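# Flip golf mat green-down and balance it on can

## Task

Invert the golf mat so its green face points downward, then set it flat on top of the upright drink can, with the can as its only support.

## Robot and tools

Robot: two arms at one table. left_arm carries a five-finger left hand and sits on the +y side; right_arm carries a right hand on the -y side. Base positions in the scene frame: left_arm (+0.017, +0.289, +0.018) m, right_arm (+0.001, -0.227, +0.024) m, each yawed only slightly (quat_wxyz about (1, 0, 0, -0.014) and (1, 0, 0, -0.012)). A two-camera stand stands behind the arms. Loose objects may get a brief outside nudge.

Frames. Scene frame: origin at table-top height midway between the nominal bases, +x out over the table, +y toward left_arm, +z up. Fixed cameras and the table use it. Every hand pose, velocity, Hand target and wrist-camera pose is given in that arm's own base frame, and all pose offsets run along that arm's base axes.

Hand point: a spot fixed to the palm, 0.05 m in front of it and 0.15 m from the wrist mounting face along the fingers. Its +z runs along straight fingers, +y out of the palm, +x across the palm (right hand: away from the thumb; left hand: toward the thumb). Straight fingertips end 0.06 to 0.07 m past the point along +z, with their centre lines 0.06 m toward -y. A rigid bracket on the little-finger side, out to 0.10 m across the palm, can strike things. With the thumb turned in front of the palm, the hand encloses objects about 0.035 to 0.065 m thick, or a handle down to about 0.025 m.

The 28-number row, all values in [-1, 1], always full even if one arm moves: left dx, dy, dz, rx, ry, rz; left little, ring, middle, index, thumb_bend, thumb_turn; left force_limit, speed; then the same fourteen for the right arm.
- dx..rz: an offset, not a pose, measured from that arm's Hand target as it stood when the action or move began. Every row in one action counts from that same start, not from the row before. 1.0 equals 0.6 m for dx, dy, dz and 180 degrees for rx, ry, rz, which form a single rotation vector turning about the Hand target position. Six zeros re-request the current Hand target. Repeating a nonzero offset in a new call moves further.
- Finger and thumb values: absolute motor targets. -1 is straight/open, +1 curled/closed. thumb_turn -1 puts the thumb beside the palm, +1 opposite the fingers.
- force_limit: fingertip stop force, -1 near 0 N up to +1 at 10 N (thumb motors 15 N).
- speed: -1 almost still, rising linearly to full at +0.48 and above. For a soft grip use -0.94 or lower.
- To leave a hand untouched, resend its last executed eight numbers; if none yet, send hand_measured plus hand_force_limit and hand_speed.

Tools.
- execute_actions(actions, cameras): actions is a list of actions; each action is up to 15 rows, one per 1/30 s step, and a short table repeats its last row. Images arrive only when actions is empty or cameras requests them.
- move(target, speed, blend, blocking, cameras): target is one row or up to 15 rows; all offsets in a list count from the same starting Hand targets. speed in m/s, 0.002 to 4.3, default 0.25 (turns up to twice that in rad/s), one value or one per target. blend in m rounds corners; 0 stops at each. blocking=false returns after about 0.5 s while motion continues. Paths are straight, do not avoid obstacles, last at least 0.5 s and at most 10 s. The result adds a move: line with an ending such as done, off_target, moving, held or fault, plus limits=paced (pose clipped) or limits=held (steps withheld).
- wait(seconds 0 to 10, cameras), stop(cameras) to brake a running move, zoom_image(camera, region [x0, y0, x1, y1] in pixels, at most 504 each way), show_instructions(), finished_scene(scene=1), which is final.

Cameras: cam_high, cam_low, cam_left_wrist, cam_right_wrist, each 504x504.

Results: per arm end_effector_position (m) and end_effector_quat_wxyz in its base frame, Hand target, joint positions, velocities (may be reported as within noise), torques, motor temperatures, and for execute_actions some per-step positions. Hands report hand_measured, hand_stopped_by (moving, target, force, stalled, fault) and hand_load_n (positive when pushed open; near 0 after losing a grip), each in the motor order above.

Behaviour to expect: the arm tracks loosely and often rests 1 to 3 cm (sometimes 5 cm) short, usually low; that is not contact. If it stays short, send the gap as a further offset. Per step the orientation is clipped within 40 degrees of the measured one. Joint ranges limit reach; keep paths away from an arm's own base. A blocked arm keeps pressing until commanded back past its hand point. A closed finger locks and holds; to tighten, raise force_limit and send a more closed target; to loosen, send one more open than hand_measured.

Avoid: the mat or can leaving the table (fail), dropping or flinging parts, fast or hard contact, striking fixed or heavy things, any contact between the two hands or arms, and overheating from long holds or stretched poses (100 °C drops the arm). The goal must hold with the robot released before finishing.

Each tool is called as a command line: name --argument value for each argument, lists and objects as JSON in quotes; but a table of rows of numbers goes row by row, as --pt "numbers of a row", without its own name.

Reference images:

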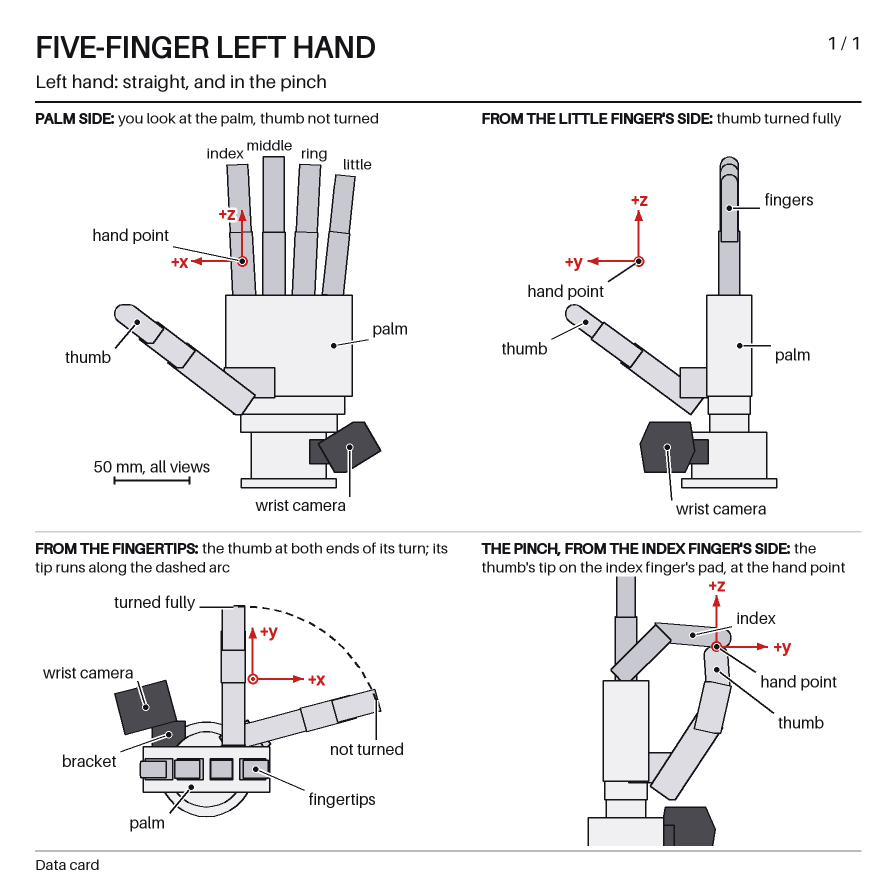

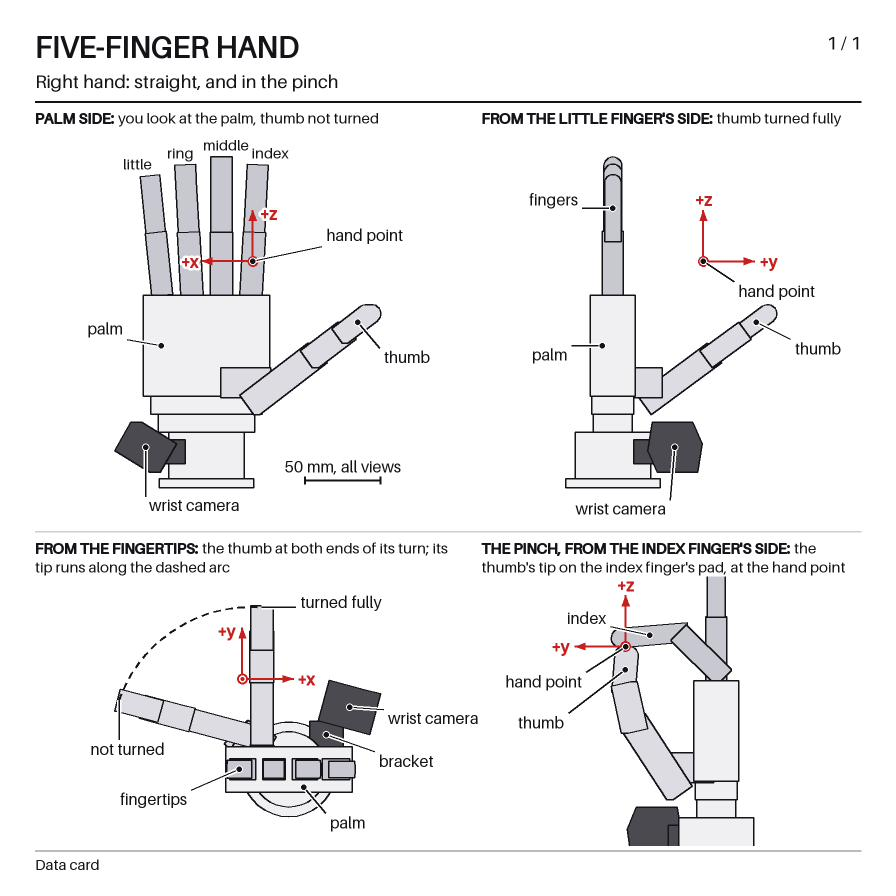

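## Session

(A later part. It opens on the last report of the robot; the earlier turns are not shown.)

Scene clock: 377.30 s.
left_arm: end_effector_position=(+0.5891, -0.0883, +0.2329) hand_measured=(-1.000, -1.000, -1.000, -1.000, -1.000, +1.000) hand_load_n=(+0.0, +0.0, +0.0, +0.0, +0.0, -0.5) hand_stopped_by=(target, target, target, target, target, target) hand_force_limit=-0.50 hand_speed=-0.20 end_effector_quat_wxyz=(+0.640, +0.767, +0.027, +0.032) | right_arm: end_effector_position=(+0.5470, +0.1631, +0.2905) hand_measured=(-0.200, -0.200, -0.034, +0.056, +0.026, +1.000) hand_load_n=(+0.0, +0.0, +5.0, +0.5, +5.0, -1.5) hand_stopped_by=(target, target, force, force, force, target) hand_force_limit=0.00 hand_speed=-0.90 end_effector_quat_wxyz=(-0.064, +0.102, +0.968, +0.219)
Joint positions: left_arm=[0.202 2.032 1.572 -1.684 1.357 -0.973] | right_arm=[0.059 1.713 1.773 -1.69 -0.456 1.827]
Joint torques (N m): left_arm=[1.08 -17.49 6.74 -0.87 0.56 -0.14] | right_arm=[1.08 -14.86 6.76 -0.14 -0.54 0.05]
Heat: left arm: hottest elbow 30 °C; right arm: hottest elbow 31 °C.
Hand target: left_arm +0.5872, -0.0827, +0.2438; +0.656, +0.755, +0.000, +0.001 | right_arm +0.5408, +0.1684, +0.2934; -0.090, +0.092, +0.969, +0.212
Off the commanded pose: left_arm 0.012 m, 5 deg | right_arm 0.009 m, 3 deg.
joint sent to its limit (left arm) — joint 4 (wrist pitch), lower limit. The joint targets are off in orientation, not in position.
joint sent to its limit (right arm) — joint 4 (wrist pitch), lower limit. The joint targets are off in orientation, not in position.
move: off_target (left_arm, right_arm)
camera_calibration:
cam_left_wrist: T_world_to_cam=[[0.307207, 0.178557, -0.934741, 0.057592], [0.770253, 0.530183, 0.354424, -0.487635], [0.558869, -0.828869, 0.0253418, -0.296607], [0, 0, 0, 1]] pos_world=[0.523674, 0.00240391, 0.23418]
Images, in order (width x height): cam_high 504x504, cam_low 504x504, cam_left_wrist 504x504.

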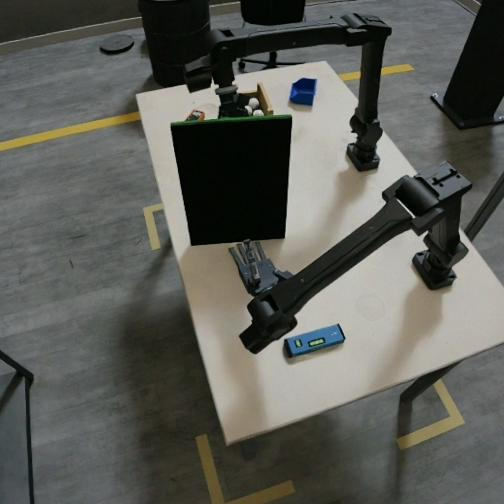

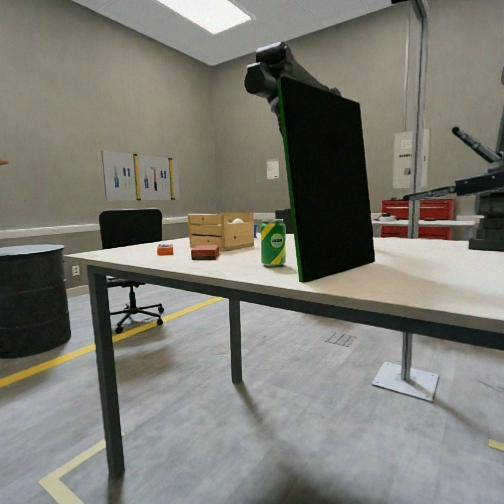

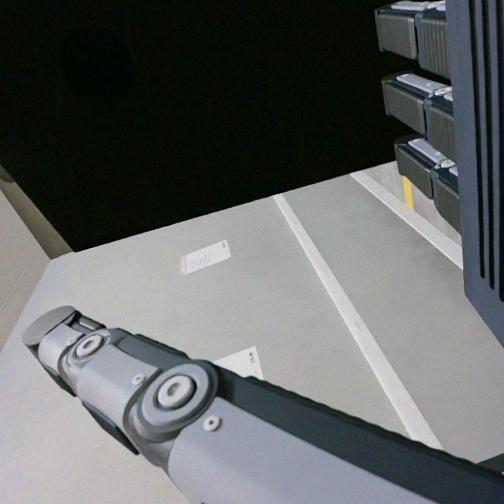

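move --pt "0 0.0 -0.19 0 0 0 -1 -1 -1 -1 -1 1 -0.5 -0.2 0 0 0 0 0 0 -0.2 -0.2 0.5 0.5 0.3 1 0.0 -0.9" --speed 0.1 --cameras '["cam_low", "cam_high","cam_left_wrist"]'

Scene clock: 379.50 s.
left_arm: end_effector_position=(+0.5821, -0.0896, +0.1339) hand_measured=(-1.000, -1.000, -1.000, -1.000, -1.000, +1.000) hand_load_n=(+0.0, +0.0, +0.0, +0.0, +0.0, +0.0) hand_stopped_by=(target, target, target, target, target, target) hand_force_limit=-0.50 hand_speed=-0.20 end_effector_quat_wxyz=(+0.645, +0.764, +0.012, +0.013) | right_arm: end_effector_position=(+0.5470, +0.1631, +0.2905) hand_measured=(-0.200, -0.200, -0.034, +0.056, +0.026, +1.000) hand_load_n=(+0.0, +0.0, +5.5, +0.5, +5.5, -1.5) hand_stopped_by=(target, target, force, force, force, target) hand_force_limit=0.00 hand_speed=-0.90 end_effector_quat_wxyz=(-0.064, +0.102, +0.968, +0.219)
Joint positions: left_arm=[0.202 2.215 1.561 -1.684 1.335 -0.785] | right_arm=[0.059 1.713 1.773 -1.69 -0.456 1.827]
Joint torques (N m): left_arm=[1.08 -15.56 7.54 -1.13 0.43 0] | right_arm=[0.97 -14.68 6.79 -0.12 -0.55 0.05]
Heat: left arm: hottest elbow 30 °C; right arm: hottest elbow 31 °C.
Hand target: left_arm +0.5872, -0.0827, +0.1298; +0.656, +0.755, +0.000, +0.001 | right_arm +0.5408, +0.1684, +0.2934; -0.090, +0.092, +0.969, +0.212
Off the commanded pose: left_arm 0.009 m, 3 deg | right_arm 0.009 m, 3 deg.
joint sent to its limit (left arm) — joint 4 (wrist pitch), lower limit. The joint targets are off in orientation, not in position.
joint sent to its limit (right arm) — joint 4 (wrist pitch), lower limit. The joint targets are off in orientation, not in position.
move: off_target (left_arm, right_arm)
camera_calibration:
cam_left_wrist: T_world_to_cam=[[0.306734, 0.153728, -0.939299, -0.0339883], [0.796982, 0.498012, 0.341765, -0.463203], [0.520321, -0.853435, 0.0302386, -0.27161], [0, 0, 0, 1]] pos_world=[0.520914, 0.0041039, 0.134595]
Images, in order (width x height): cam_high 504x504, cam_low 504x504, cam_left_wrist 504x504.

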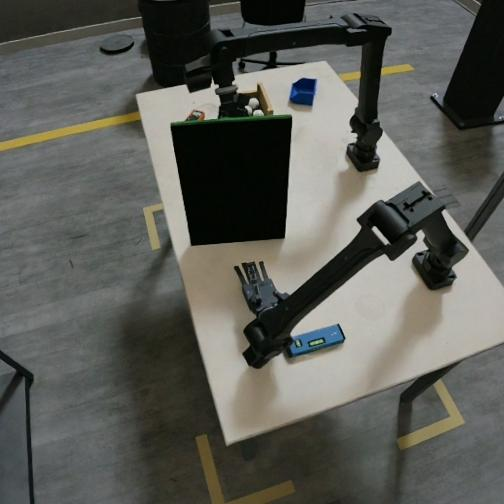

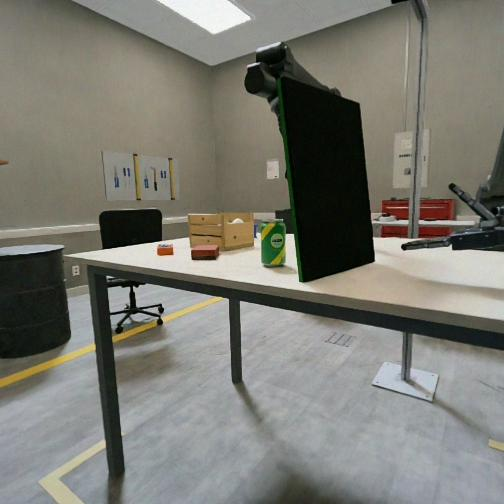

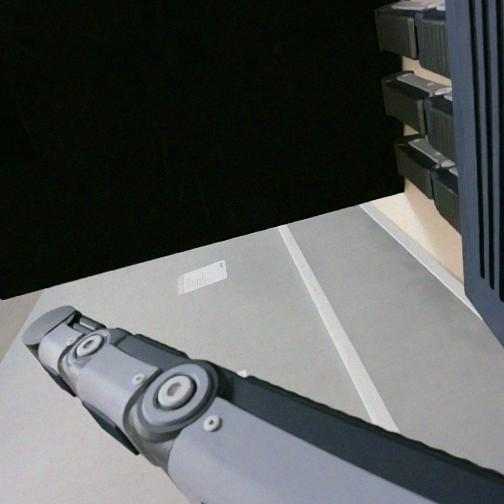

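move --pt "0 0.0 0.03 0.2 0 0 -1 -1 -1 -1 -1 1 -0.5 -0.2 0 0 0 0 0 0 -0.2 -0.2 0.5 0.5 0.3 1 0.0 -0.9" --speed 0.3

move --pt "0 0.0 -0.03 -0.2 0 0 -1 -1 -1 -1 -1 1 -0.5 -0.2 0 0 0 0 0 0 -0.2 -0.2 0.5 0.5 0.3 1 0.0 -0.9" --speed 0.3 --cameras '["cam_low", "cam_high"]'

Scene clock: 381.70 s.
left_arm: end_effector_position=(+0.5866, -0.0787, +0.1407) hand_measured=(-1.000, -1.000, -1.000, -1.000, -1.000, +1.000) hand_load_n=(-0.5, +0.0, +0.0, +0.0, +0.0, +0.0) hand_stopped_by=(target, target, target, target, target, target) hand_force_limit=-0.50 hand_speed=-0.20 end_effector_quat_wxyz=(+0.394, +0.919, +0.004, -0.006) | right_arm: end_effector_position=(+0.5470, +0.1631, +0.2905) hand_measured=(-0.200, -0.200, -0.034, +0.056, +0.026, +1.000) hand_load_n=(+0.0, +0.0, +5.5, +0.5, +5.5, -1.5) hand_stopped_by=(target, target, force, force, force, target) hand_force_limit=0.00 hand_speed=-0.90 end_effector_quat_wxyz=(-0.064, +0.102, +0.968, +0.219)
Joint positions: left_arm=[0.184 1.965 1.561 -1.369 0.791 -1.31] | right_arm=[0.059 1.713 1.773 -1.69 -0.456 1.827]
Joint torques (N m): left_arm=[-0.56 -16.91 7.32 0.34 0.44 -0.15] | right_arm=[0.97 -14.86 6.78 -0.14 -0.54 0.04]
Heat: left arm: hottest elbow 30 °C; right arm: hottest elbow 31 °C.
Hand target: left_arm +0.5872, -0.0826, +0.1477; +0.391, +0.921, +0.000, +0.000 | right_arm +0.5408, +0.1684, +0.2934; -0.090, +0.092, +0.969, +0.212
Off the commanded pose: left_arm 0.008 m, 1 deg | right_arm 0.009 m, 3 deg.
joint sent to its limit (right arm) — joint 4 (wrist pitch), lower limit. The joint targets are off in orientation, not in position.
move: off_target (right_arm)

Scene clock: 383.83 s.
left_arm: end_effector_position=(+0.5793, -0.0870, +0.1290) hand_measured=(-1.000, -1.000, -1.000, -1.000, -1.000, +1.000) hand_load_n=(+0.0, +0.0, +0.0, +0.0, +0.0, +0.0) hand_stopped_by=(target, target, target, target, target, target) hand_force_limit=-0.50 hand_speed=-0.20 end_effector_quat_wxyz=(+0.644, +0.765, +0.015, +0.010) | right_arm: end_effector_position=(+0.5470, +0.1631, +0.2905) hand_measured=(-0.200, -0.200, -0.034, +0.056, +0.026, +1.000) hand_load_n=(+0.0, +0.0, +5.5, +0.5, +5.0, -1.5) hand_stopped_by=(target, target, force, force, force, target) hand_force_limit=0.00 hand_speed=-0.90 end_effector_quat_wxyz=(-0.064, +0.102, +0.968, +0.219)
Joint positions: left_arm=[0.207 2.218 1.551 -1.68 1.329 -0.785] | right_arm=[0.059 1.713 1.773 -1.69 -0.456 1.827]
Joint torques (N m): left_arm=[0.56 -15.62 8.27 -1.31 0.64 0] | right_arm=[0.97 -14.8 6.79 -0.14 -0.54 0.05]
Heat: left arm: hottest elbow 30 °C; right arm: hottest elbow 31 °C.
Hand target: left_arm +0.5872, -0.0826, +0.1299; +0.656, +0.755, +0.000, +0.001 | right_arm +0.5408, +0.1684, +0.2934; -0.090, +0.092, +0.969, +0.212
Off the commanded pose: left_arm 0.009 m, 3 deg | right_arm 0.009 m, 3 deg.
joint sent to its limit (left arm) — joint 4 (wrist pitch), lower limit. The joint targets are off in orientation, not in position.
joint sent to its limit (right arm) — joint 4 (wrist pitch), lower limit. The joint targets are off in orientation, not in position.
move: off_target (left_arm, right_arm)
Images, in order (width x height): cam_high 504x504, cam_low 504x504.

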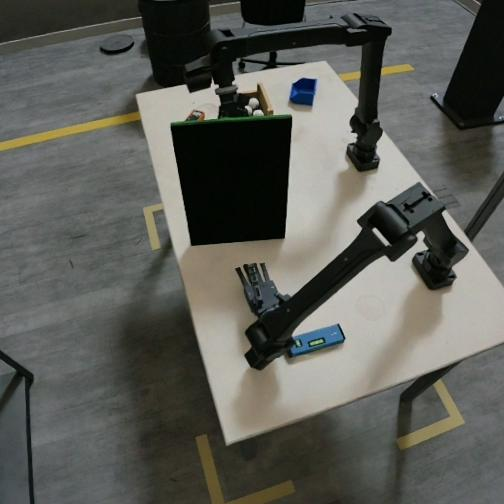

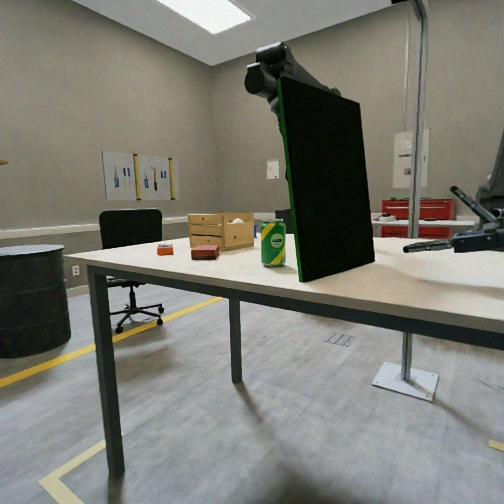

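execute_actions --actions '[]' --cameras '["all"]'

Scene clock: 384.57 s.
left_arm: end_effector_position=(+0.5793, -0.0870, +0.1290) hand_measured=(-1.000, -1.000, -1.000, -1.000, -1.000, +1.000) hand_load_n=(+0.0, +0.0, +0.0, +0.0, +0.0, +0.0) hand_stopped_by=(target, target, target, target, target, target) hand_force_limit=-0.50 hand_speed=-0.20 end_effector_quat_wxyz=(+0.644, +0.765, +0.015, +0.010) | right_arm: end_effector_position=(+0.5470, +0.1631, +0.2905) hand_measured=(-0.200, -0.200, -0.034, +0.056, +0.026, +1.000) hand_load_n=(+0.0, +0.0, +5.0, +0.5, +5.5, -2.0) hand_stopped_by=(target, target, force, force, force, target) hand_force_limit=0.00 hand_speed=-0.90 end_effector_quat_wxyz=(-0.064, +0.102, +0.968, +0.219)
Joint positions: left_arm=[0.207 2.218 1.551 -1.68 1.329 -0.784] | right_arm=[0.059 1.713 1.773 -1.69 -0.456 1.827]
Joint velocities: within noise
Joint torques (N m): left_arm=[0.5 -15.62 8.28 -1.32 0.64 0] | right_arm=[1.08 -14.92 6.79 -0.13 -0.54 0.05]
Motor temperatures (°C): left_arm=[21 25 30 21 24 21] | right_arm=[21 26 31 22 21 24]
Heat: left arm: hottest elbow 30 °C; right arm: hottest elbow 31 °C.
Hand target: left_arm +0.5872, -0.0826, +0.1299; +0.656, +0.755, +0.000, +0.001 | right_arm +0.5408, +0.1684, +0.2934; -0.090, +0.092, +0.969, +0.212
Off the commanded pose: left_arm 0.009 m, 3 deg | right_arm 0.009 m, 3 deg.
camera_calibration:
cam_left_wrist: T_world_to_cam=[[0.298628, 0.156783, -0.941403, -0.0328893], [0.799327, 0.497857, 0.336473, -0.461263], [0.521438, -0.85297, 0.0233535, -0.267534], [0, 0, 0, 1]] pos_world=[0.518024, 0.00660124, 0.130488]
cam_right_wrist: T_world_to_cam=[[-0.0111791, 0.875192, 0.483646, -0.278904], [0.8879, -0.213769, 0.407353, -0.571666], [0.459901, 0.433983, -0.774693, 0.0163554], [0, 0, 0, 1]] pos_world=[0.496943, 0.114792, 0.380431]

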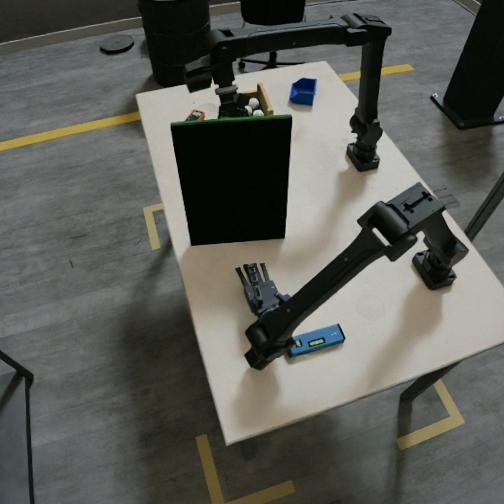

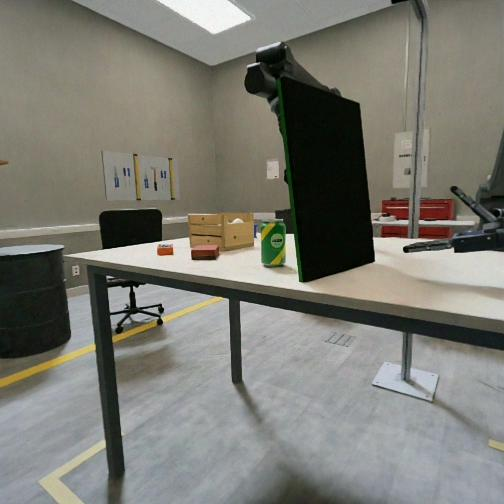

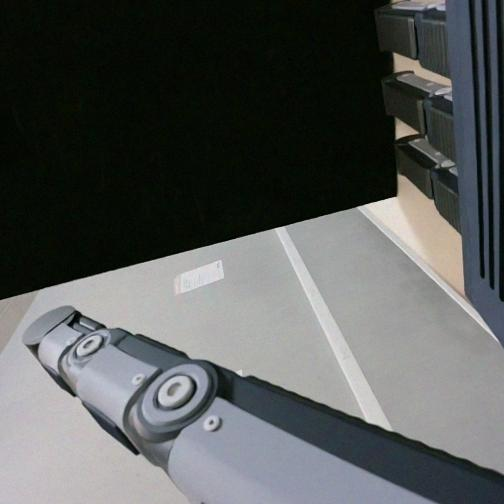

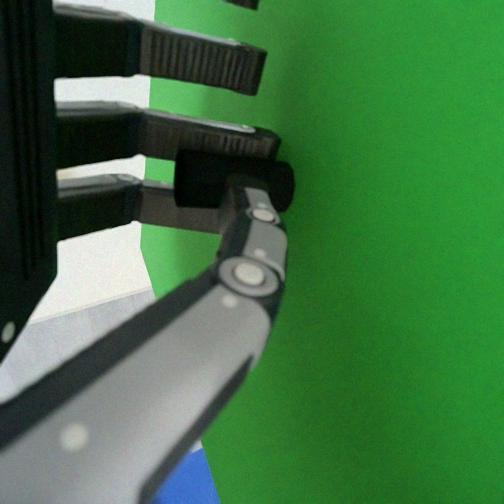

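move --target '[-0.017,-0.092,-0.037,0,0,0,-1,-1,-1,-1,-1,1,-0.5,-0.2,0,0,0,0,0,0,-0.2,-0.2,0.5,0.5,0.3,1,0.0,-0.9]' --speed 0.08 --cameras '["cam_high","cam_low"]'

Scene clock: 386.47 s.
left_arm: end_effector_position=(+0.5773, -0.1342, +0.1202) hand_measured=(-1.000, -1.000, -1.000, -1.000, -1.000, +1.000) hand_load_n=(+0.0, +0.0, +0.0, +0.0, +0.0, +0.0) hand_stopped_by=(target, target, target, target, target, target) hand_force_limit=-0.50 hand_speed=-0.20 end_effector_quat_wxyz=(+0.654, +0.756, -0.007, +0.010) | right_arm: end_effector_position=(+0.5470, +0.1631, +0.2905) hand_measured=(-0.200, -0.200, -0.034, +0.056, +0.026, +1.000) hand_load_n=(+0.0, +0.0, +5.5, +0.5, +5.5, -1.5) hand_stopped_by=(target, target, force, force, force, target) hand_force_limit=0.00 hand_speed=-0.90 end_effector_quat_wxyz=(-0.064, +0.102, +0.968, +0.219)
Joint positions: left_arm=[0.122 2.219 1.519 -1.544 1.386 -0.865] | right_arm=[0.059 1.713 1.773 -1.69 -0.456 1.827]
Joint torques (N m): left_arm=[-0.44 -15.09 5.5 -0.18 0.73 -0.15] | right_arm=[1.03 -14.8 6.79 -0.12 -0.54 0.06]
Heat: left arm: hottest elbow 30 °C; right arm: hottest elbow 31 °C.
Hand target: left_arm +0.5770, -0.1379, +0.1076; +0.656, +0.755, +0.000, +0.001 | right_arm +0.5408, +0.1684, +0.2934; -0.090, +0.092, +0.969, +0.212
Off the commanded pose: left_arm 0.013 m, 1 deg | right_arm 0.009 m, 3 deg.
joint sent to its limit (right arm) — joint 4 (wrist pitch), lower limit. The joint targets are off in orientation, not in position.
move: off_target (left_arm, right_arm)
Images, in order (width x height): cam_high 504x504, cam_low 504x504.

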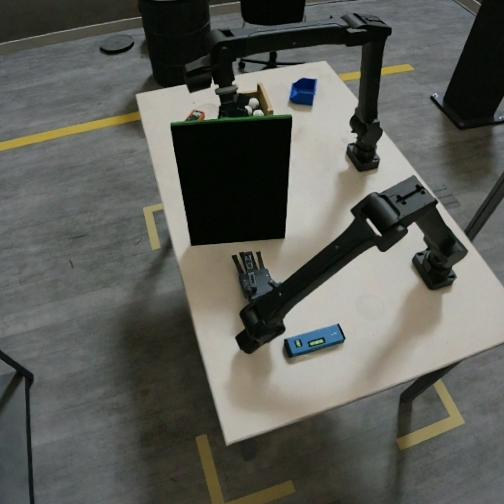

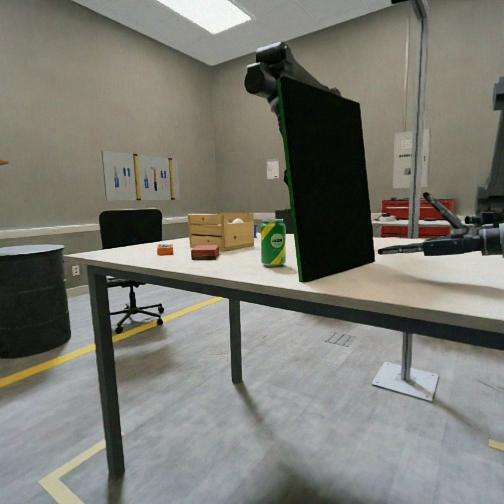

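move --target '[0,0,0,0,0,0,-1,-1,-1,-1,-1,1,-0.5,-0.2,0.01,0,0.083,0,-0.022,0,-0.2,-0.2,0.5,0.5,0.3,1,0.0,-0.9]' --speed 0.04 --cameras '["cam_high","cam_low"]'

Scene clock: 388.27 s.
left_arm: end_effector_position=(+0.5773, -0.1342, +0.1202) hand_measured=(-1.000, -1.000, -1.000, -1.000, -1.000, +1.000) hand_load_n=(+0.0, +0.0, +0.0, +0.0, +0.0, +0.0) hand_stopped_by=(target, target, target, target, target, target) hand_force_limit=-0.50 hand_speed=-0.20 end_effector_quat_wxyz=(+0.654, +0.756, -0.007, +0.010) | right_arm: end_effector_position=(+0.5468, +0.1623, +0.2915) hand_measured=(-0.200, -0.200, -0.034, +0.056, +0.026, +1.000) hand_load_n=(+0.0, +0.0, +7.0, +1.5, +4.0, -1.0) hand_stopped_by=(target, target, force, force, force, target) hand_force_limit=0.00 hand_speed=-0.90 end_effector_quat_wxyz=(-0.062, +0.105, +0.969, +0.217)
Joint positions: left_arm=[0.122 2.219 1.519 -1.544 1.386 -0.866] | right_arm=[0.059 1.71 1.773 -1.69 -0.452 1.833]
Joint torques (N m): left_arm=[-0.38 -15.09 5.42 -0.25 0.72 -0.13] | right_arm=[1.03 -17.9 11.45 -0.1 -0.69 0.14]
Heat: left arm: hottest elbow 29 °C; right arm: hottest elbow 31 °C.
Hand target: left_arm +0.5766, -0.1377, +0.1078; +0.656, +0.755, +0.000, +0.000 | right_arm +0.5468, +0.1684, +0.3432; -0.057, +0.084, +0.971, +0.216
Off the commanded pose: left_arm 0.013 m, 1 deg | right_arm 0.052 m, 2 deg.
joint sent to its limit (right arm) — joint 4 (wrist pitch), lower limit. The joint targets are off in orientation, not in position.
move: off_target (left_arm, right_arm)
Images, in order (width x height): cam_high 504x504, cam_low 504x504.

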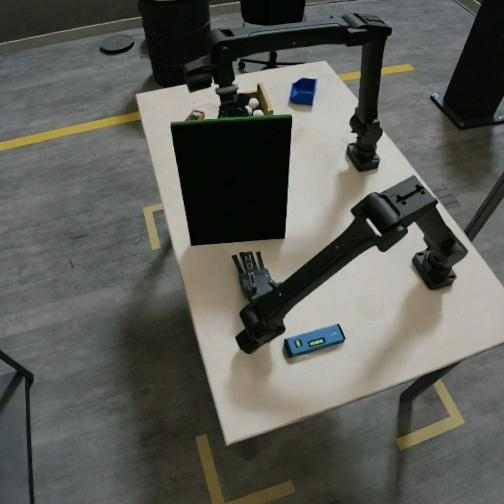

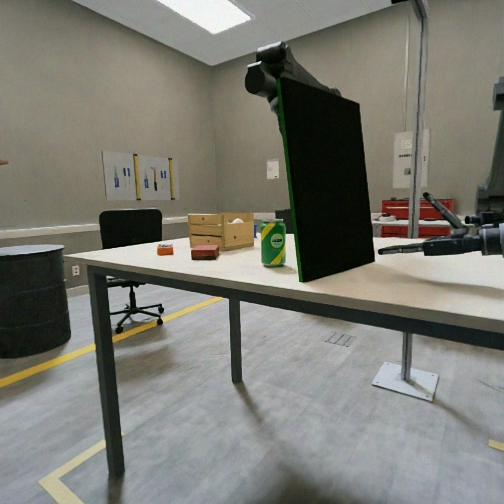

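move --target '[0,0,0,0,0,0,-1,-1,-1,-1,-1,1,-0.5,-0.2,0.0,0,0.045,0,-0.01,0,-0.2,-0.2,0.5,0.5,0.3,1,0.0,-0.9]' --speed 0.04 --cameras '["cam_high","cam_low"]'

Scene clock: 389.63 s.
left_arm: end_effector_position=(+0.5773, -0.1342, +0.1202) hand_measured=(-1.000, -1.000, -1.000, -1.000, -1.000, +1.000) hand_load_n=(+0.0, +0.0, +0.0, +0.0, +0.0, +0.0) hand_stopped_by=(target, target, target, target, target, target) hand_force_limit=-0.50 hand_speed=-0.20 end_effector_quat_wxyz=(+0.654, +0.756, -0.007, +0.010) | right_arm: end_effector_position=(+0.5463, +0.1609, +0.2939) hand_measured=(-0.200, -0.200, -0.034, +0.056, +0.026, +1.000) hand_load_n=(+0.5, +0.0, +9.0, +2.0, +4.5, -1.5) hand_stopped_by=(target, target, force, force, force, target) hand_force_limit=0.00 hand_speed=-0.90 end_effector_quat_wxyz=(-0.060, +0.112, +0.969, +0.212)
Joint positions: left_arm=[0.122 2.219 1.519 -1.544 1.386 -0.866] | right_arm=[0.061 1.702 1.773 -1.69 -0.442 1.851]
Joint torques (N m): left_arm=[-0.38 -15.09 5.45 -0.25 0.72 -0.12] | right_arm=[0.97 -19.49 13.27 -0.13 -1.03 0.06]
Heat: left arm: hottest elbow 29 °C; right arm: hottest elbow 31 °C.
Hand target: left_arm +0.5766, -0.1377, +0.1078; +0.656, +0.755, +0.000, +0.000 | right_arm +0.5469, +0.1683, +0.3700; -0.042, +0.081, +0.972, +0.217
Off the commanded pose: left_arm 0.013 m, 1 deg | right_arm 0.077 m, 4 deg.
joint sent to its limit (right arm) — joint 4 (wrist pitch), lower limit. The joint targets are off in position and orientation.
move: off_target (left_arm, right_arm)
Images, in order (width x height): cam_high 504x504, cam_low 504x504.

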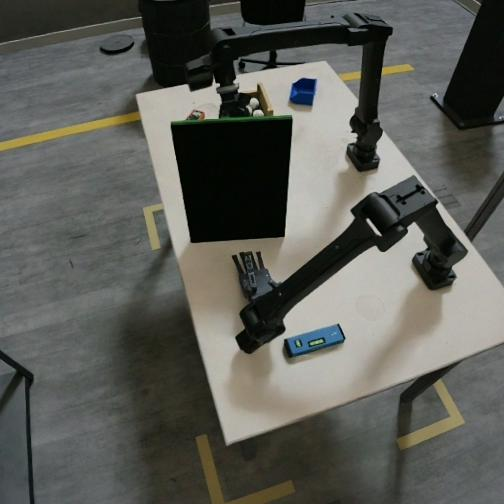

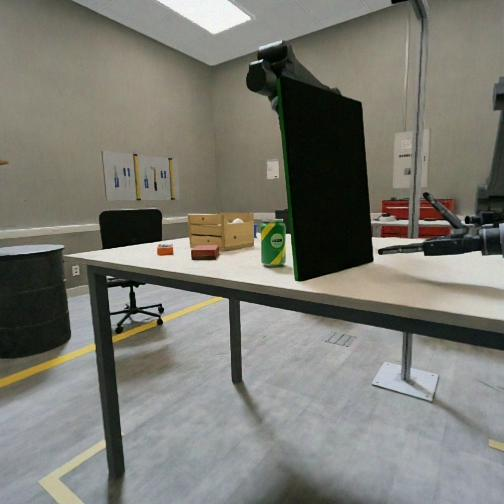

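move --target '[0,0,0,0,0,0,-1,-1,-1,-1,-1,1,-0.5,-0.2,0.0,0.01,0.02,0,-0.005,0,-0.2,-0.2,0.5,0.5,0.3,1,0.0,-0.9]' --speed 0.04 --cameras '["cam_low"]'

zoom_image --camera "cam_low" --region '[220, 180, 420, 310]'

Scene clock: 391.27 s.
left_arm: end_effector_position=(+0.5773, -0.1342, +0.1202) hand_measured=(-1.000, -1.000, -1.000, -1.000, -1.000, +1.000) hand_load_n=(+0.0, +0.0, +0.0, +0.0, +0.0, +0.0) hand_stopped_by=(target, target, target, target, target, target) hand_force_limit=-0.50 hand_speed=-0.20 end_effector_quat_wxyz=(+0.654, +0.756, -0.007, +0.010) | right_arm: end_effector_position=(+0.5445, +0.1642, +0.2974) hand_measured=(-0.200, -0.200, -0.034, +0.056, +0.026, +1.000) hand_load_n=(+0.0, +0.0, +10.5, +1.0, +6.0, -1.5) hand_stopped_by=(target, target, force, force, force, target) hand_force_limit=0.00 hand_speed=-0.90 end_effector_quat_wxyz=(-0.059, +0.115, +0.969, +0.211)
Joint positions: left_arm=[0.122 2.219 1.519 -1.544 1.386 -0.866] | right_arm=[0.069 1.694 1.773 -1.69 -0.439 1.868]
Joint torques (N m): left_arm=[-0.38 -15.15 5.45 -0.27 0.72 -0.13] | right_arm=[1.2 -19.66 14.42 -0.09 -1.12 0.02]
Heat: left arm: hottest elbow 29 °C; right arm: hottest elbow 31 °C.
Hand target: left_arm +0.5766, -0.1377, +0.1078; +0.656, +0.755, +0.000, +0.000 | right_arm +0.5469, +0.1742, +0.3821; -0.034, +0.080, +0.972, +0.217
Off the commanded pose: left_arm 0.013 m, 1 deg | right_arm 0.085 m, 5 deg.
joint sent to its limit (right arm) — joint 4 (wrist pitch), lower limit. The joint targets are off in position and orientation.
move: off_target (left_arm, right_arm)
Images, in order (width x height): cam_low 504x504.

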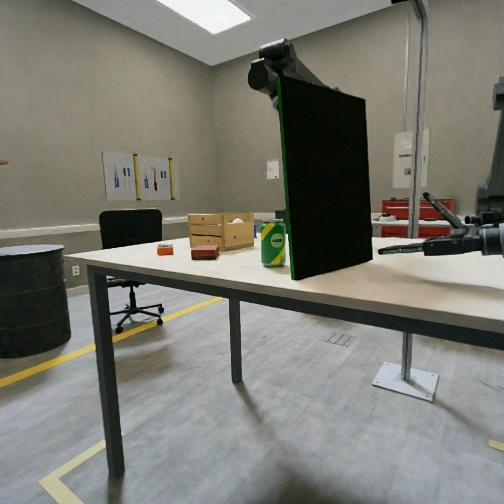

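Scaled by 2.520 from the camera's 504x504 image, which has a finer 720x720 frame.

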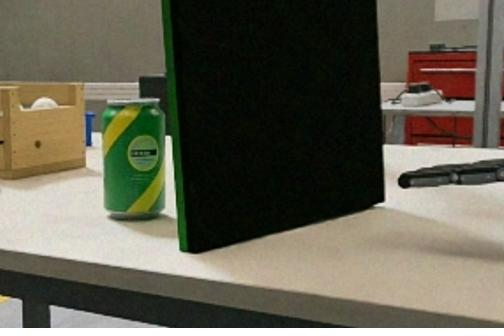

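move --target '[0,0,0,0,0,0,-1,-1,-1,-1,-1,1,-0.5,-0.2,0.0,0.0,0.035,0.03,-0.005,0,-0.2,-0.2,0.5,0.5,0.3,1,0.0,-0.9]' --speed 0.04 --cameras '["cam_low"]'

zoom_image --camera "cam_low" --region '[220, 60, 460, 300]'

Scene clock: 393.83 s.
left_arm: end_effector_position=(+0.5773, -0.1342, +0.1202) hand_measured=(-1.000, -1.000, -1.000, -1.000, -1.000, +1.000) hand_load_n=(+0.0, +0.0, +0.0, +0.0, +0.0, +0.0) hand_stopped_by=(target, target, target, target, target, target) hand_force_limit=-0.50 hand_speed=-0.20 end_effector_quat_wxyz=(+0.654, +0.756, -0.007, +0.010) | right_arm: end_effector_position=(+0.5431, +0.1757, +0.3173) hand_measured=(-0.200, -0.200, -0.034, +0.056, +0.026, +1.000) hand_load_n=(+0.0, +0.0, +11.0, +3.0, +8.5, +0.5) hand_stopped_by=(target, target, force, force, force, target) hand_force_limit=0.00 hand_speed=-0.90 end_effector_quat_wxyz=(-0.057, +0.113, +0.960, +0.251)
Joint positions: left_arm=[0.122 2.219 1.519 -1.544 1.386 -0.866] | right_arm=[0.068 1.682 1.779 -1.69 -0.521 1.869]
Joint torques (N m): left_arm=[-0.38 -15.09 5.44 -0.21 0.72 -0.12] | right_arm=[-0.44 -19.19 14.58 -0.09 -1.56 -0.11]
Heat: left arm: hottest elbow 29 °C; right arm: hottest elbow 31 °C.
Hand target: left_arm +0.5766, -0.1377, +0.1078; +0.656, +0.755, +0.000, +0.000 | right_arm +0.5468, +0.1744, +0.4031; -0.030, +0.076, +0.961, +0.264
Off the commanded pose: left_arm 0.013 m, 1 deg | right_arm 0.086 m, 5 deg.
joint sent to its limit (right arm) — joint 4 (wrist pitch), lower limit. The joint targets are off in position and orientation.
move: off_target (left_arm, right_arm)
Images, in order (width x height): cam_low 504x504.

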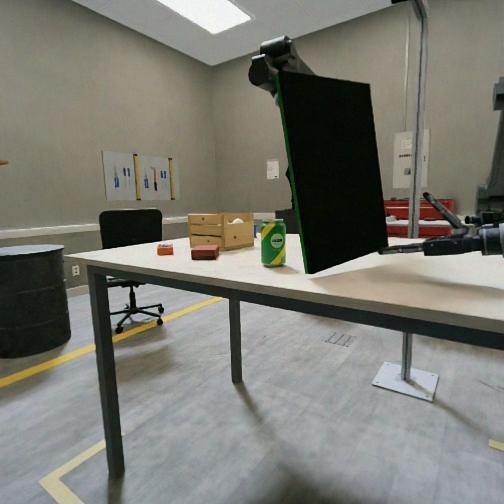

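Scaled by 2.100 from the camera's 504x504 image, which has a finer 720x720 frame.

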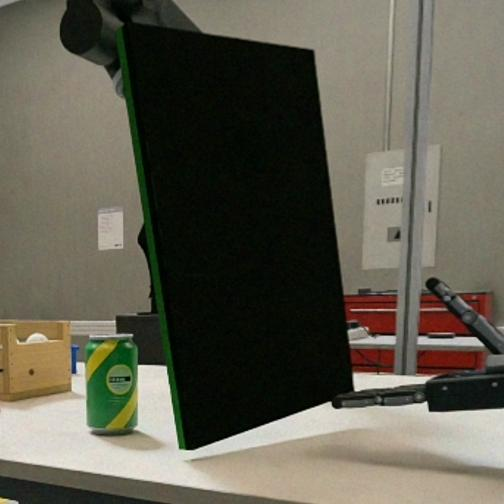

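wait --seconds 0.1 --cameras '["all"]'

zoom_image --camera "cam_high" --region '[150, 90, 350, 290]'

Scene clock: 394.10 s.
left_arm: end_effector_position=(+0.5773, -0.1342, +0.1202) hand_measured=(-1.000, -1.000, -1.000, -1.000, -1.000, +1.000) hand_load_n=(+0.0, +0.0, +0.0, +0.0, +0.0, +0.0) hand_stopped_by=(target, target, target, target, target, target) hand_force_limit=-0.50 hand_speed=-0.20 end_effector_quat_wxyz=(+0.654, +0.756, -0.007, +0.010) | right_arm: end_effector_position=(+0.5431, +0.1757, +0.3173) hand_measured=(-0.200, -0.200, -0.034, +0.056, +0.026, +1.000) hand_load_n=(+0.0, +0.0, +11.0, +3.0, +9.0, +0.5) hand_stopped_by=(target, target, force, force, force, target) hand_force_limit=0.00 hand_speed=-0.90 end_effector_quat_wxyz=(-0.057, +0.113, +0.960, +0.251)
Joint positions: left_arm=[0.122 2.219 1.519 -1.544 1.386 -0.866] | right_arm=[0.068 1.682 1.779 -1.69 -0.521 1.869]
Joint torques (N m): left_arm=[-0.38 -15.21 5.42 -0.25 0.72 -0.13] | right_arm=[-0.38 -19.14 14.63 -0.06 -1.57 -0.12]
Heat: left arm: hottest elbow 29 °C; right arm: hottest elbow 31 °C.
Hand target: left_arm +0.5766, -0.1377, +0.1078; +0.656, +0.755, +0.000, +0.000 | right_arm +0.5468, +0.1744, +0.4031; -0.030, +0.076, +0.961, +0.264
Off the commanded pose: left_arm 0.013 m, 1 deg | right_arm 0.086 m, 5 deg.
wait: 0.10 s; at rest from the start
camera_calibration:
cam_left_wrist: T_world_to_cam=[[0.329704, 0.120184, -0.936403, -0.0565947], [0.806551, 0.479659, 0.345546, -0.440873], [0.490683, -0.869185, 0.0612106, -0.295504], [0, 0, 0, 1]] pos_world=[0.519244, -0.0385773, 0.117434]
cam_right_wrist: T_world_to_cam=[[0.00821818, 0.842148, 0.539184, -0.325386], [0.875122, -0.26695, 0.403609, -0.558933], [0.483833, 0.468534, -0.739176, 0.003174], [0, 0, 0, 1]] pos_world=[0.490273, 0.123329, 0.403379]

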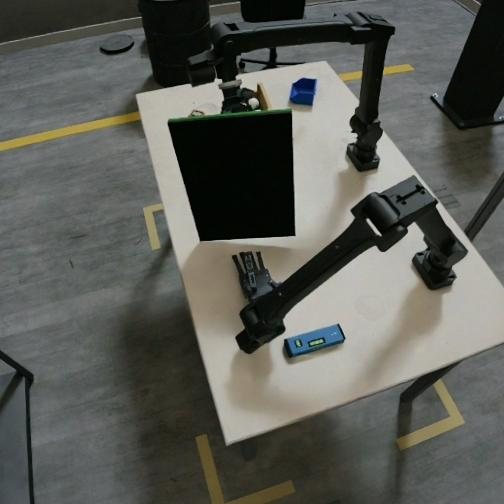

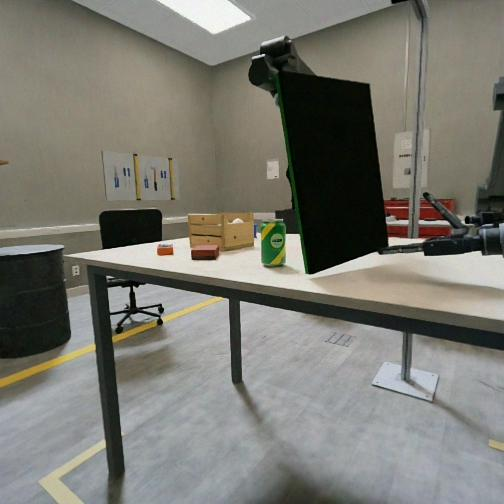

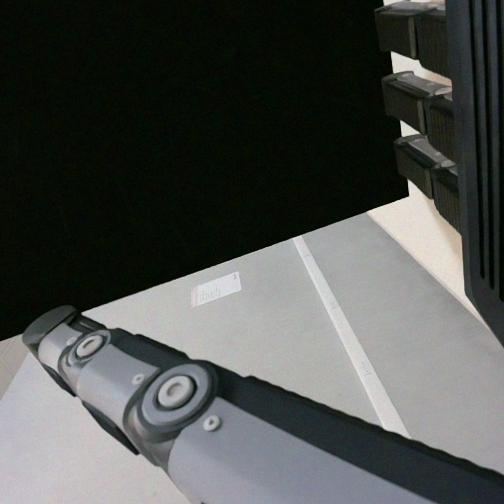

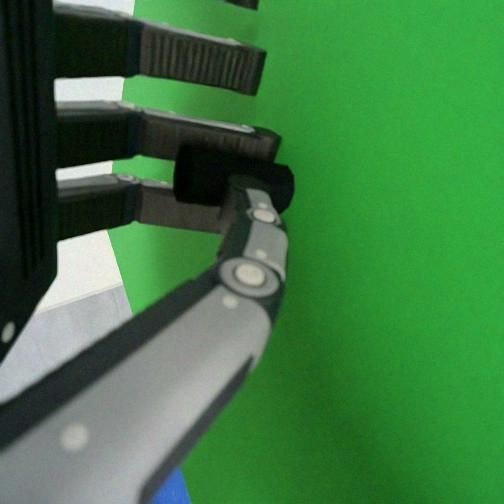

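Scaled by 2.520 from the camera's 504x504 image, which has a finer 720x720 frame.

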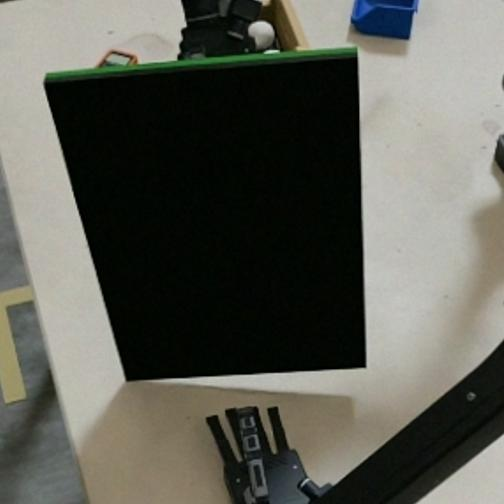

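move --target '[0,0,0,0,0,0,-1,-1,-1,-1,-1,1,-0.5,-0.2,0.0,0.0,0.05,0,-0.02,0,-0.2,-0.2,0.5,0.5,0.3,1,0.0,-0.9]' --speed 0.04 --cameras '["cam_low","cam_high"]'

zoom_image --camera "cam_low" --region '[220, 60, 460, 300]'

zoom_image --camera "cam_high" --region '[150, 90, 350, 290]'

Scene clock: 397.00 s.
left_arm: end_effector_position=(+0.5773, -0.1342, +0.1202) hand_measured=(-1.000, -1.000, -1.000, -1.000, -1.000, +1.000) hand_load_n=(+0.0, +0.0, +0.0, +0.0, +0.0, +0.0) hand_stopped_by=(target, target, target, target, target, target) hand_force_limit=-0.50 hand_speed=-0.20 end_effector_quat_wxyz=(+0.654, +0.756, -0.007, +0.010) | right_arm: end_effector_position=(+0.5475, +0.1760, +0.3447) hand_measured=(-0.200, -0.200, -0.034, +0.056, +0.026, +1.000) hand_load_n=(+0.0, +0.0, +10.5, +3.5, +9.0, +1.0) hand_stopped_by=(target, target, force, force, force, target) hand_force_limit=0.00 hand_speed=-0.90 end_effector_quat_wxyz=(-0.029, +0.106, +0.960, +0.256)
Joint positions: left_arm=[0.122 2.219 1.519 -1.544 1.386 -0.866] | right_arm=[0.068 1.667 1.825 -1.692 -0.521 1.869]
Joint torques (N m): left_arm=[-0.32 -15.15 5.45 -0.25 0.72 -0.13] | right_arm=[-0.32 -19.08 14.79 0.13 -1.4 -0.1]
Heat: left arm: hottest elbow 29 °C; right arm: hottest elbow 31 °C.
Hand target: left_arm +0.5766, -0.1377, +0.1078; +0.656, +0.755, +0.000, +0.000 | right_arm +0.5469, +0.1744, +0.4330; +0.000, +0.068, +0.962, +0.266
Off the commanded pose: left_arm 0.013 m, 1 deg | right_arm 0.088 m, 6 deg.
joint sent to its limit (right arm) — joint 4 (wrist pitch), lower limit. The joint targets are off in position and orientation.
move: off_target (left_arm, right_arm)
Images, in order (width x height): cam_high 504x504, cam_low 504x504.

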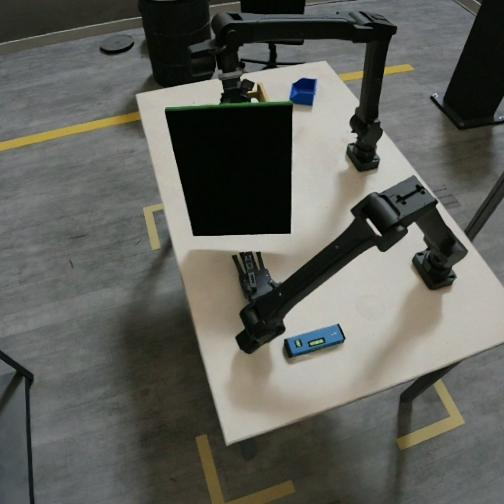

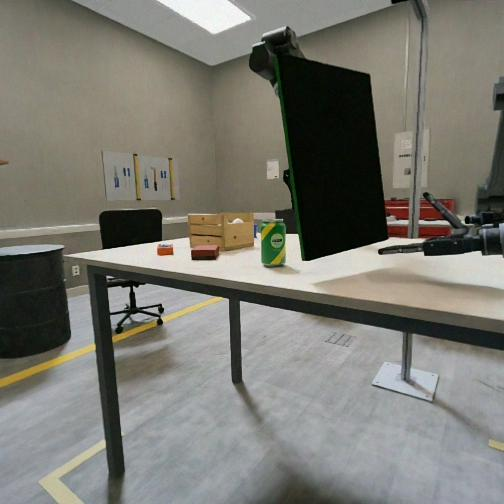

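Scaled by 2.100 from the camera's 504x504 image, which has a finer 720x720 frame.

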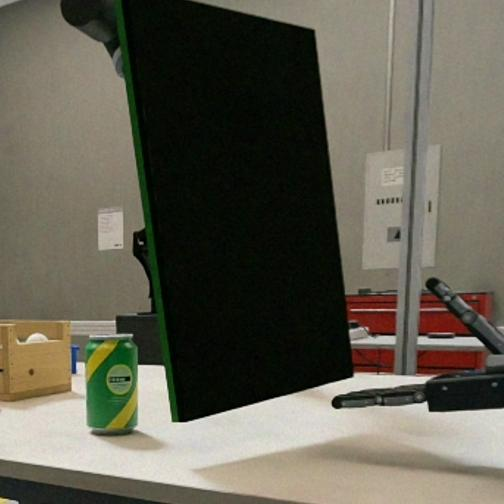

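Scaled by 2.520 from the camera's 504x504 image, which has a finer 720x720 frame.

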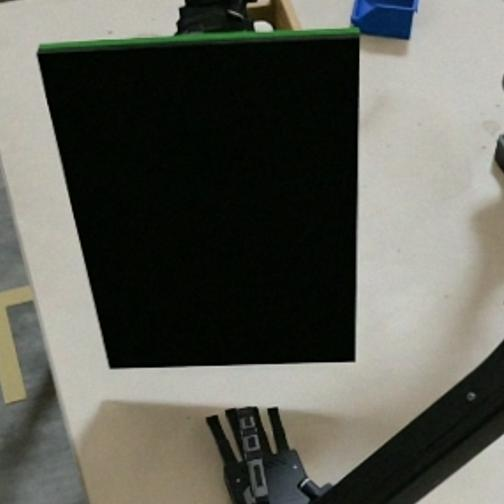

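move --target '[0,0,-0.02,0,0,0,-1,-1,-1,-1,-1,1,-0.5,-0.2,0.0,0.0,0.05,0,-0.022,0,-0.2,-0.2,0.5,0.5,0.3,1,0.0,-0.9]' --speed 0.04 --cameras '["cam_low","cam_high"]'

zoom_image --camera "cam_low" --region '[220, 60, 460, 300]'

zoom_image --camera "cam_high" --region '[150, 90, 350, 290]'

Scene clock: 398.93 s.
left_arm: end_effector_position=(+0.5775, -0.1342, +0.1099) hand_measured=(-1.000, -1.000, -1.000, -1.000, -1.000, +1.000) hand_load_n=(+0.0, +0.0, +0.0, +0.0, +0.0, +0.0) hand_stopped_by=(target, target, target, target, target, target) hand_force_limit=-0.50 hand_speed=-0.20 end_effector_quat_wxyz=(+0.654, +0.756, -0.007, +0.010) | right_arm: end_effector_position=(+0.5516, +0.1758, +0.3740) hand_measured=(-0.200, -0.200, -0.034, +0.056, +0.026, +1.000) hand_load_n=(+0.0, +0.0, +10.5, +4.5, +10.0, +2.0) hand_stopped_by=(target, target, force, force, force, target) hand_force_limit=0.00 hand_speed=-0.90 end_effector_quat_wxyz=(+0.001, +0.098, +0.961, +0.260)
Joint positions: left_arm=[0.122 2.237 1.519 -1.525 1.386 -0.866] | right_arm=[0.068 1.654 1.878 -1.694 -0.517 1.869]
Joint torques (N m): left_arm=[-0.38 -14.97 5.35 -0.14 0.72 -0.12] | right_arm=[-0.32 -19.02 14.9 0.32 -1.35 -0.11]
Heat: left arm: hottest elbow 28 °C; right arm: hottest elbow 32 °C.
Hand target: left_arm +0.5766, -0.1377, +0.0957; +0.656, +0.755, +0.000, +0.000 | right_arm +0.5469, +0.1744, +0.4630; +0.033, +0.059, +0.961, +0.268
Off the commanded pose: left_arm 0.015 m, 1 deg | right_arm 0.089 m, 6 deg.
joint sent to its limit (right arm) — joint 4 (wrist pitch), lower limit. The joint targets are off in position and orientation.
move: off_target (left_arm, right_arm)
Images, in order (width x height): cam_high 504x504, cam_low 504x504.

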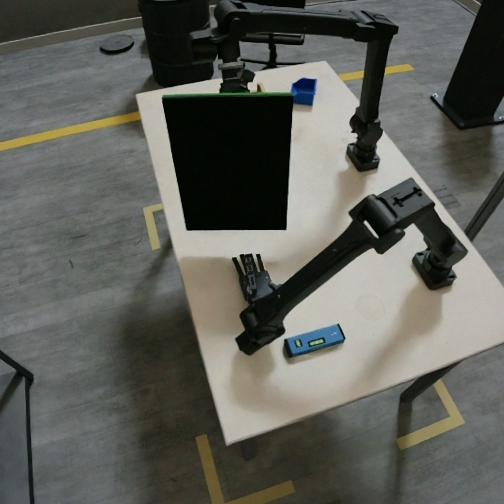

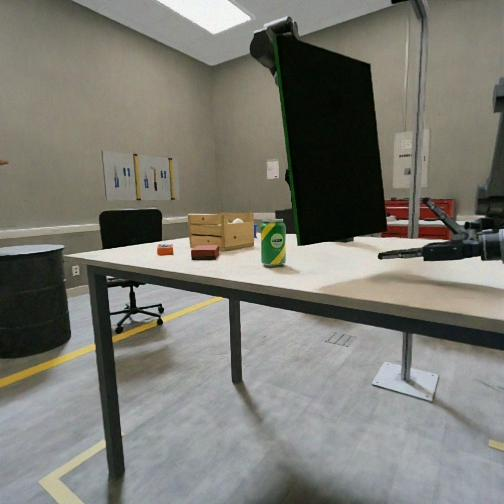

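Scaled by 2.100 from the camera's 504x504 image, which has a finer 720x720 frame.

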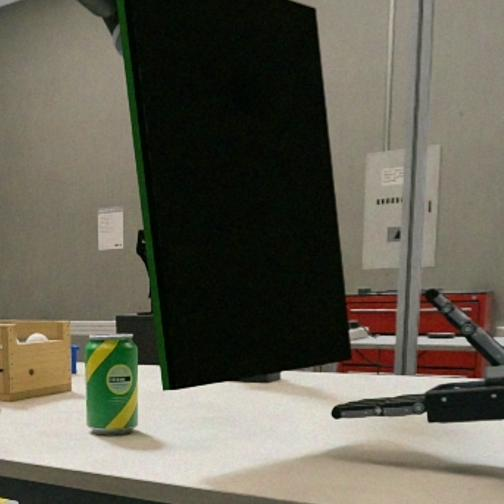

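Scaled by 2.520 from the camera's 504x504 image, which has a finer 720x720 frame.

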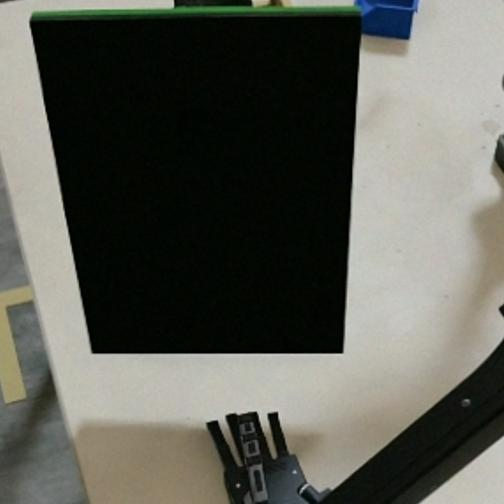

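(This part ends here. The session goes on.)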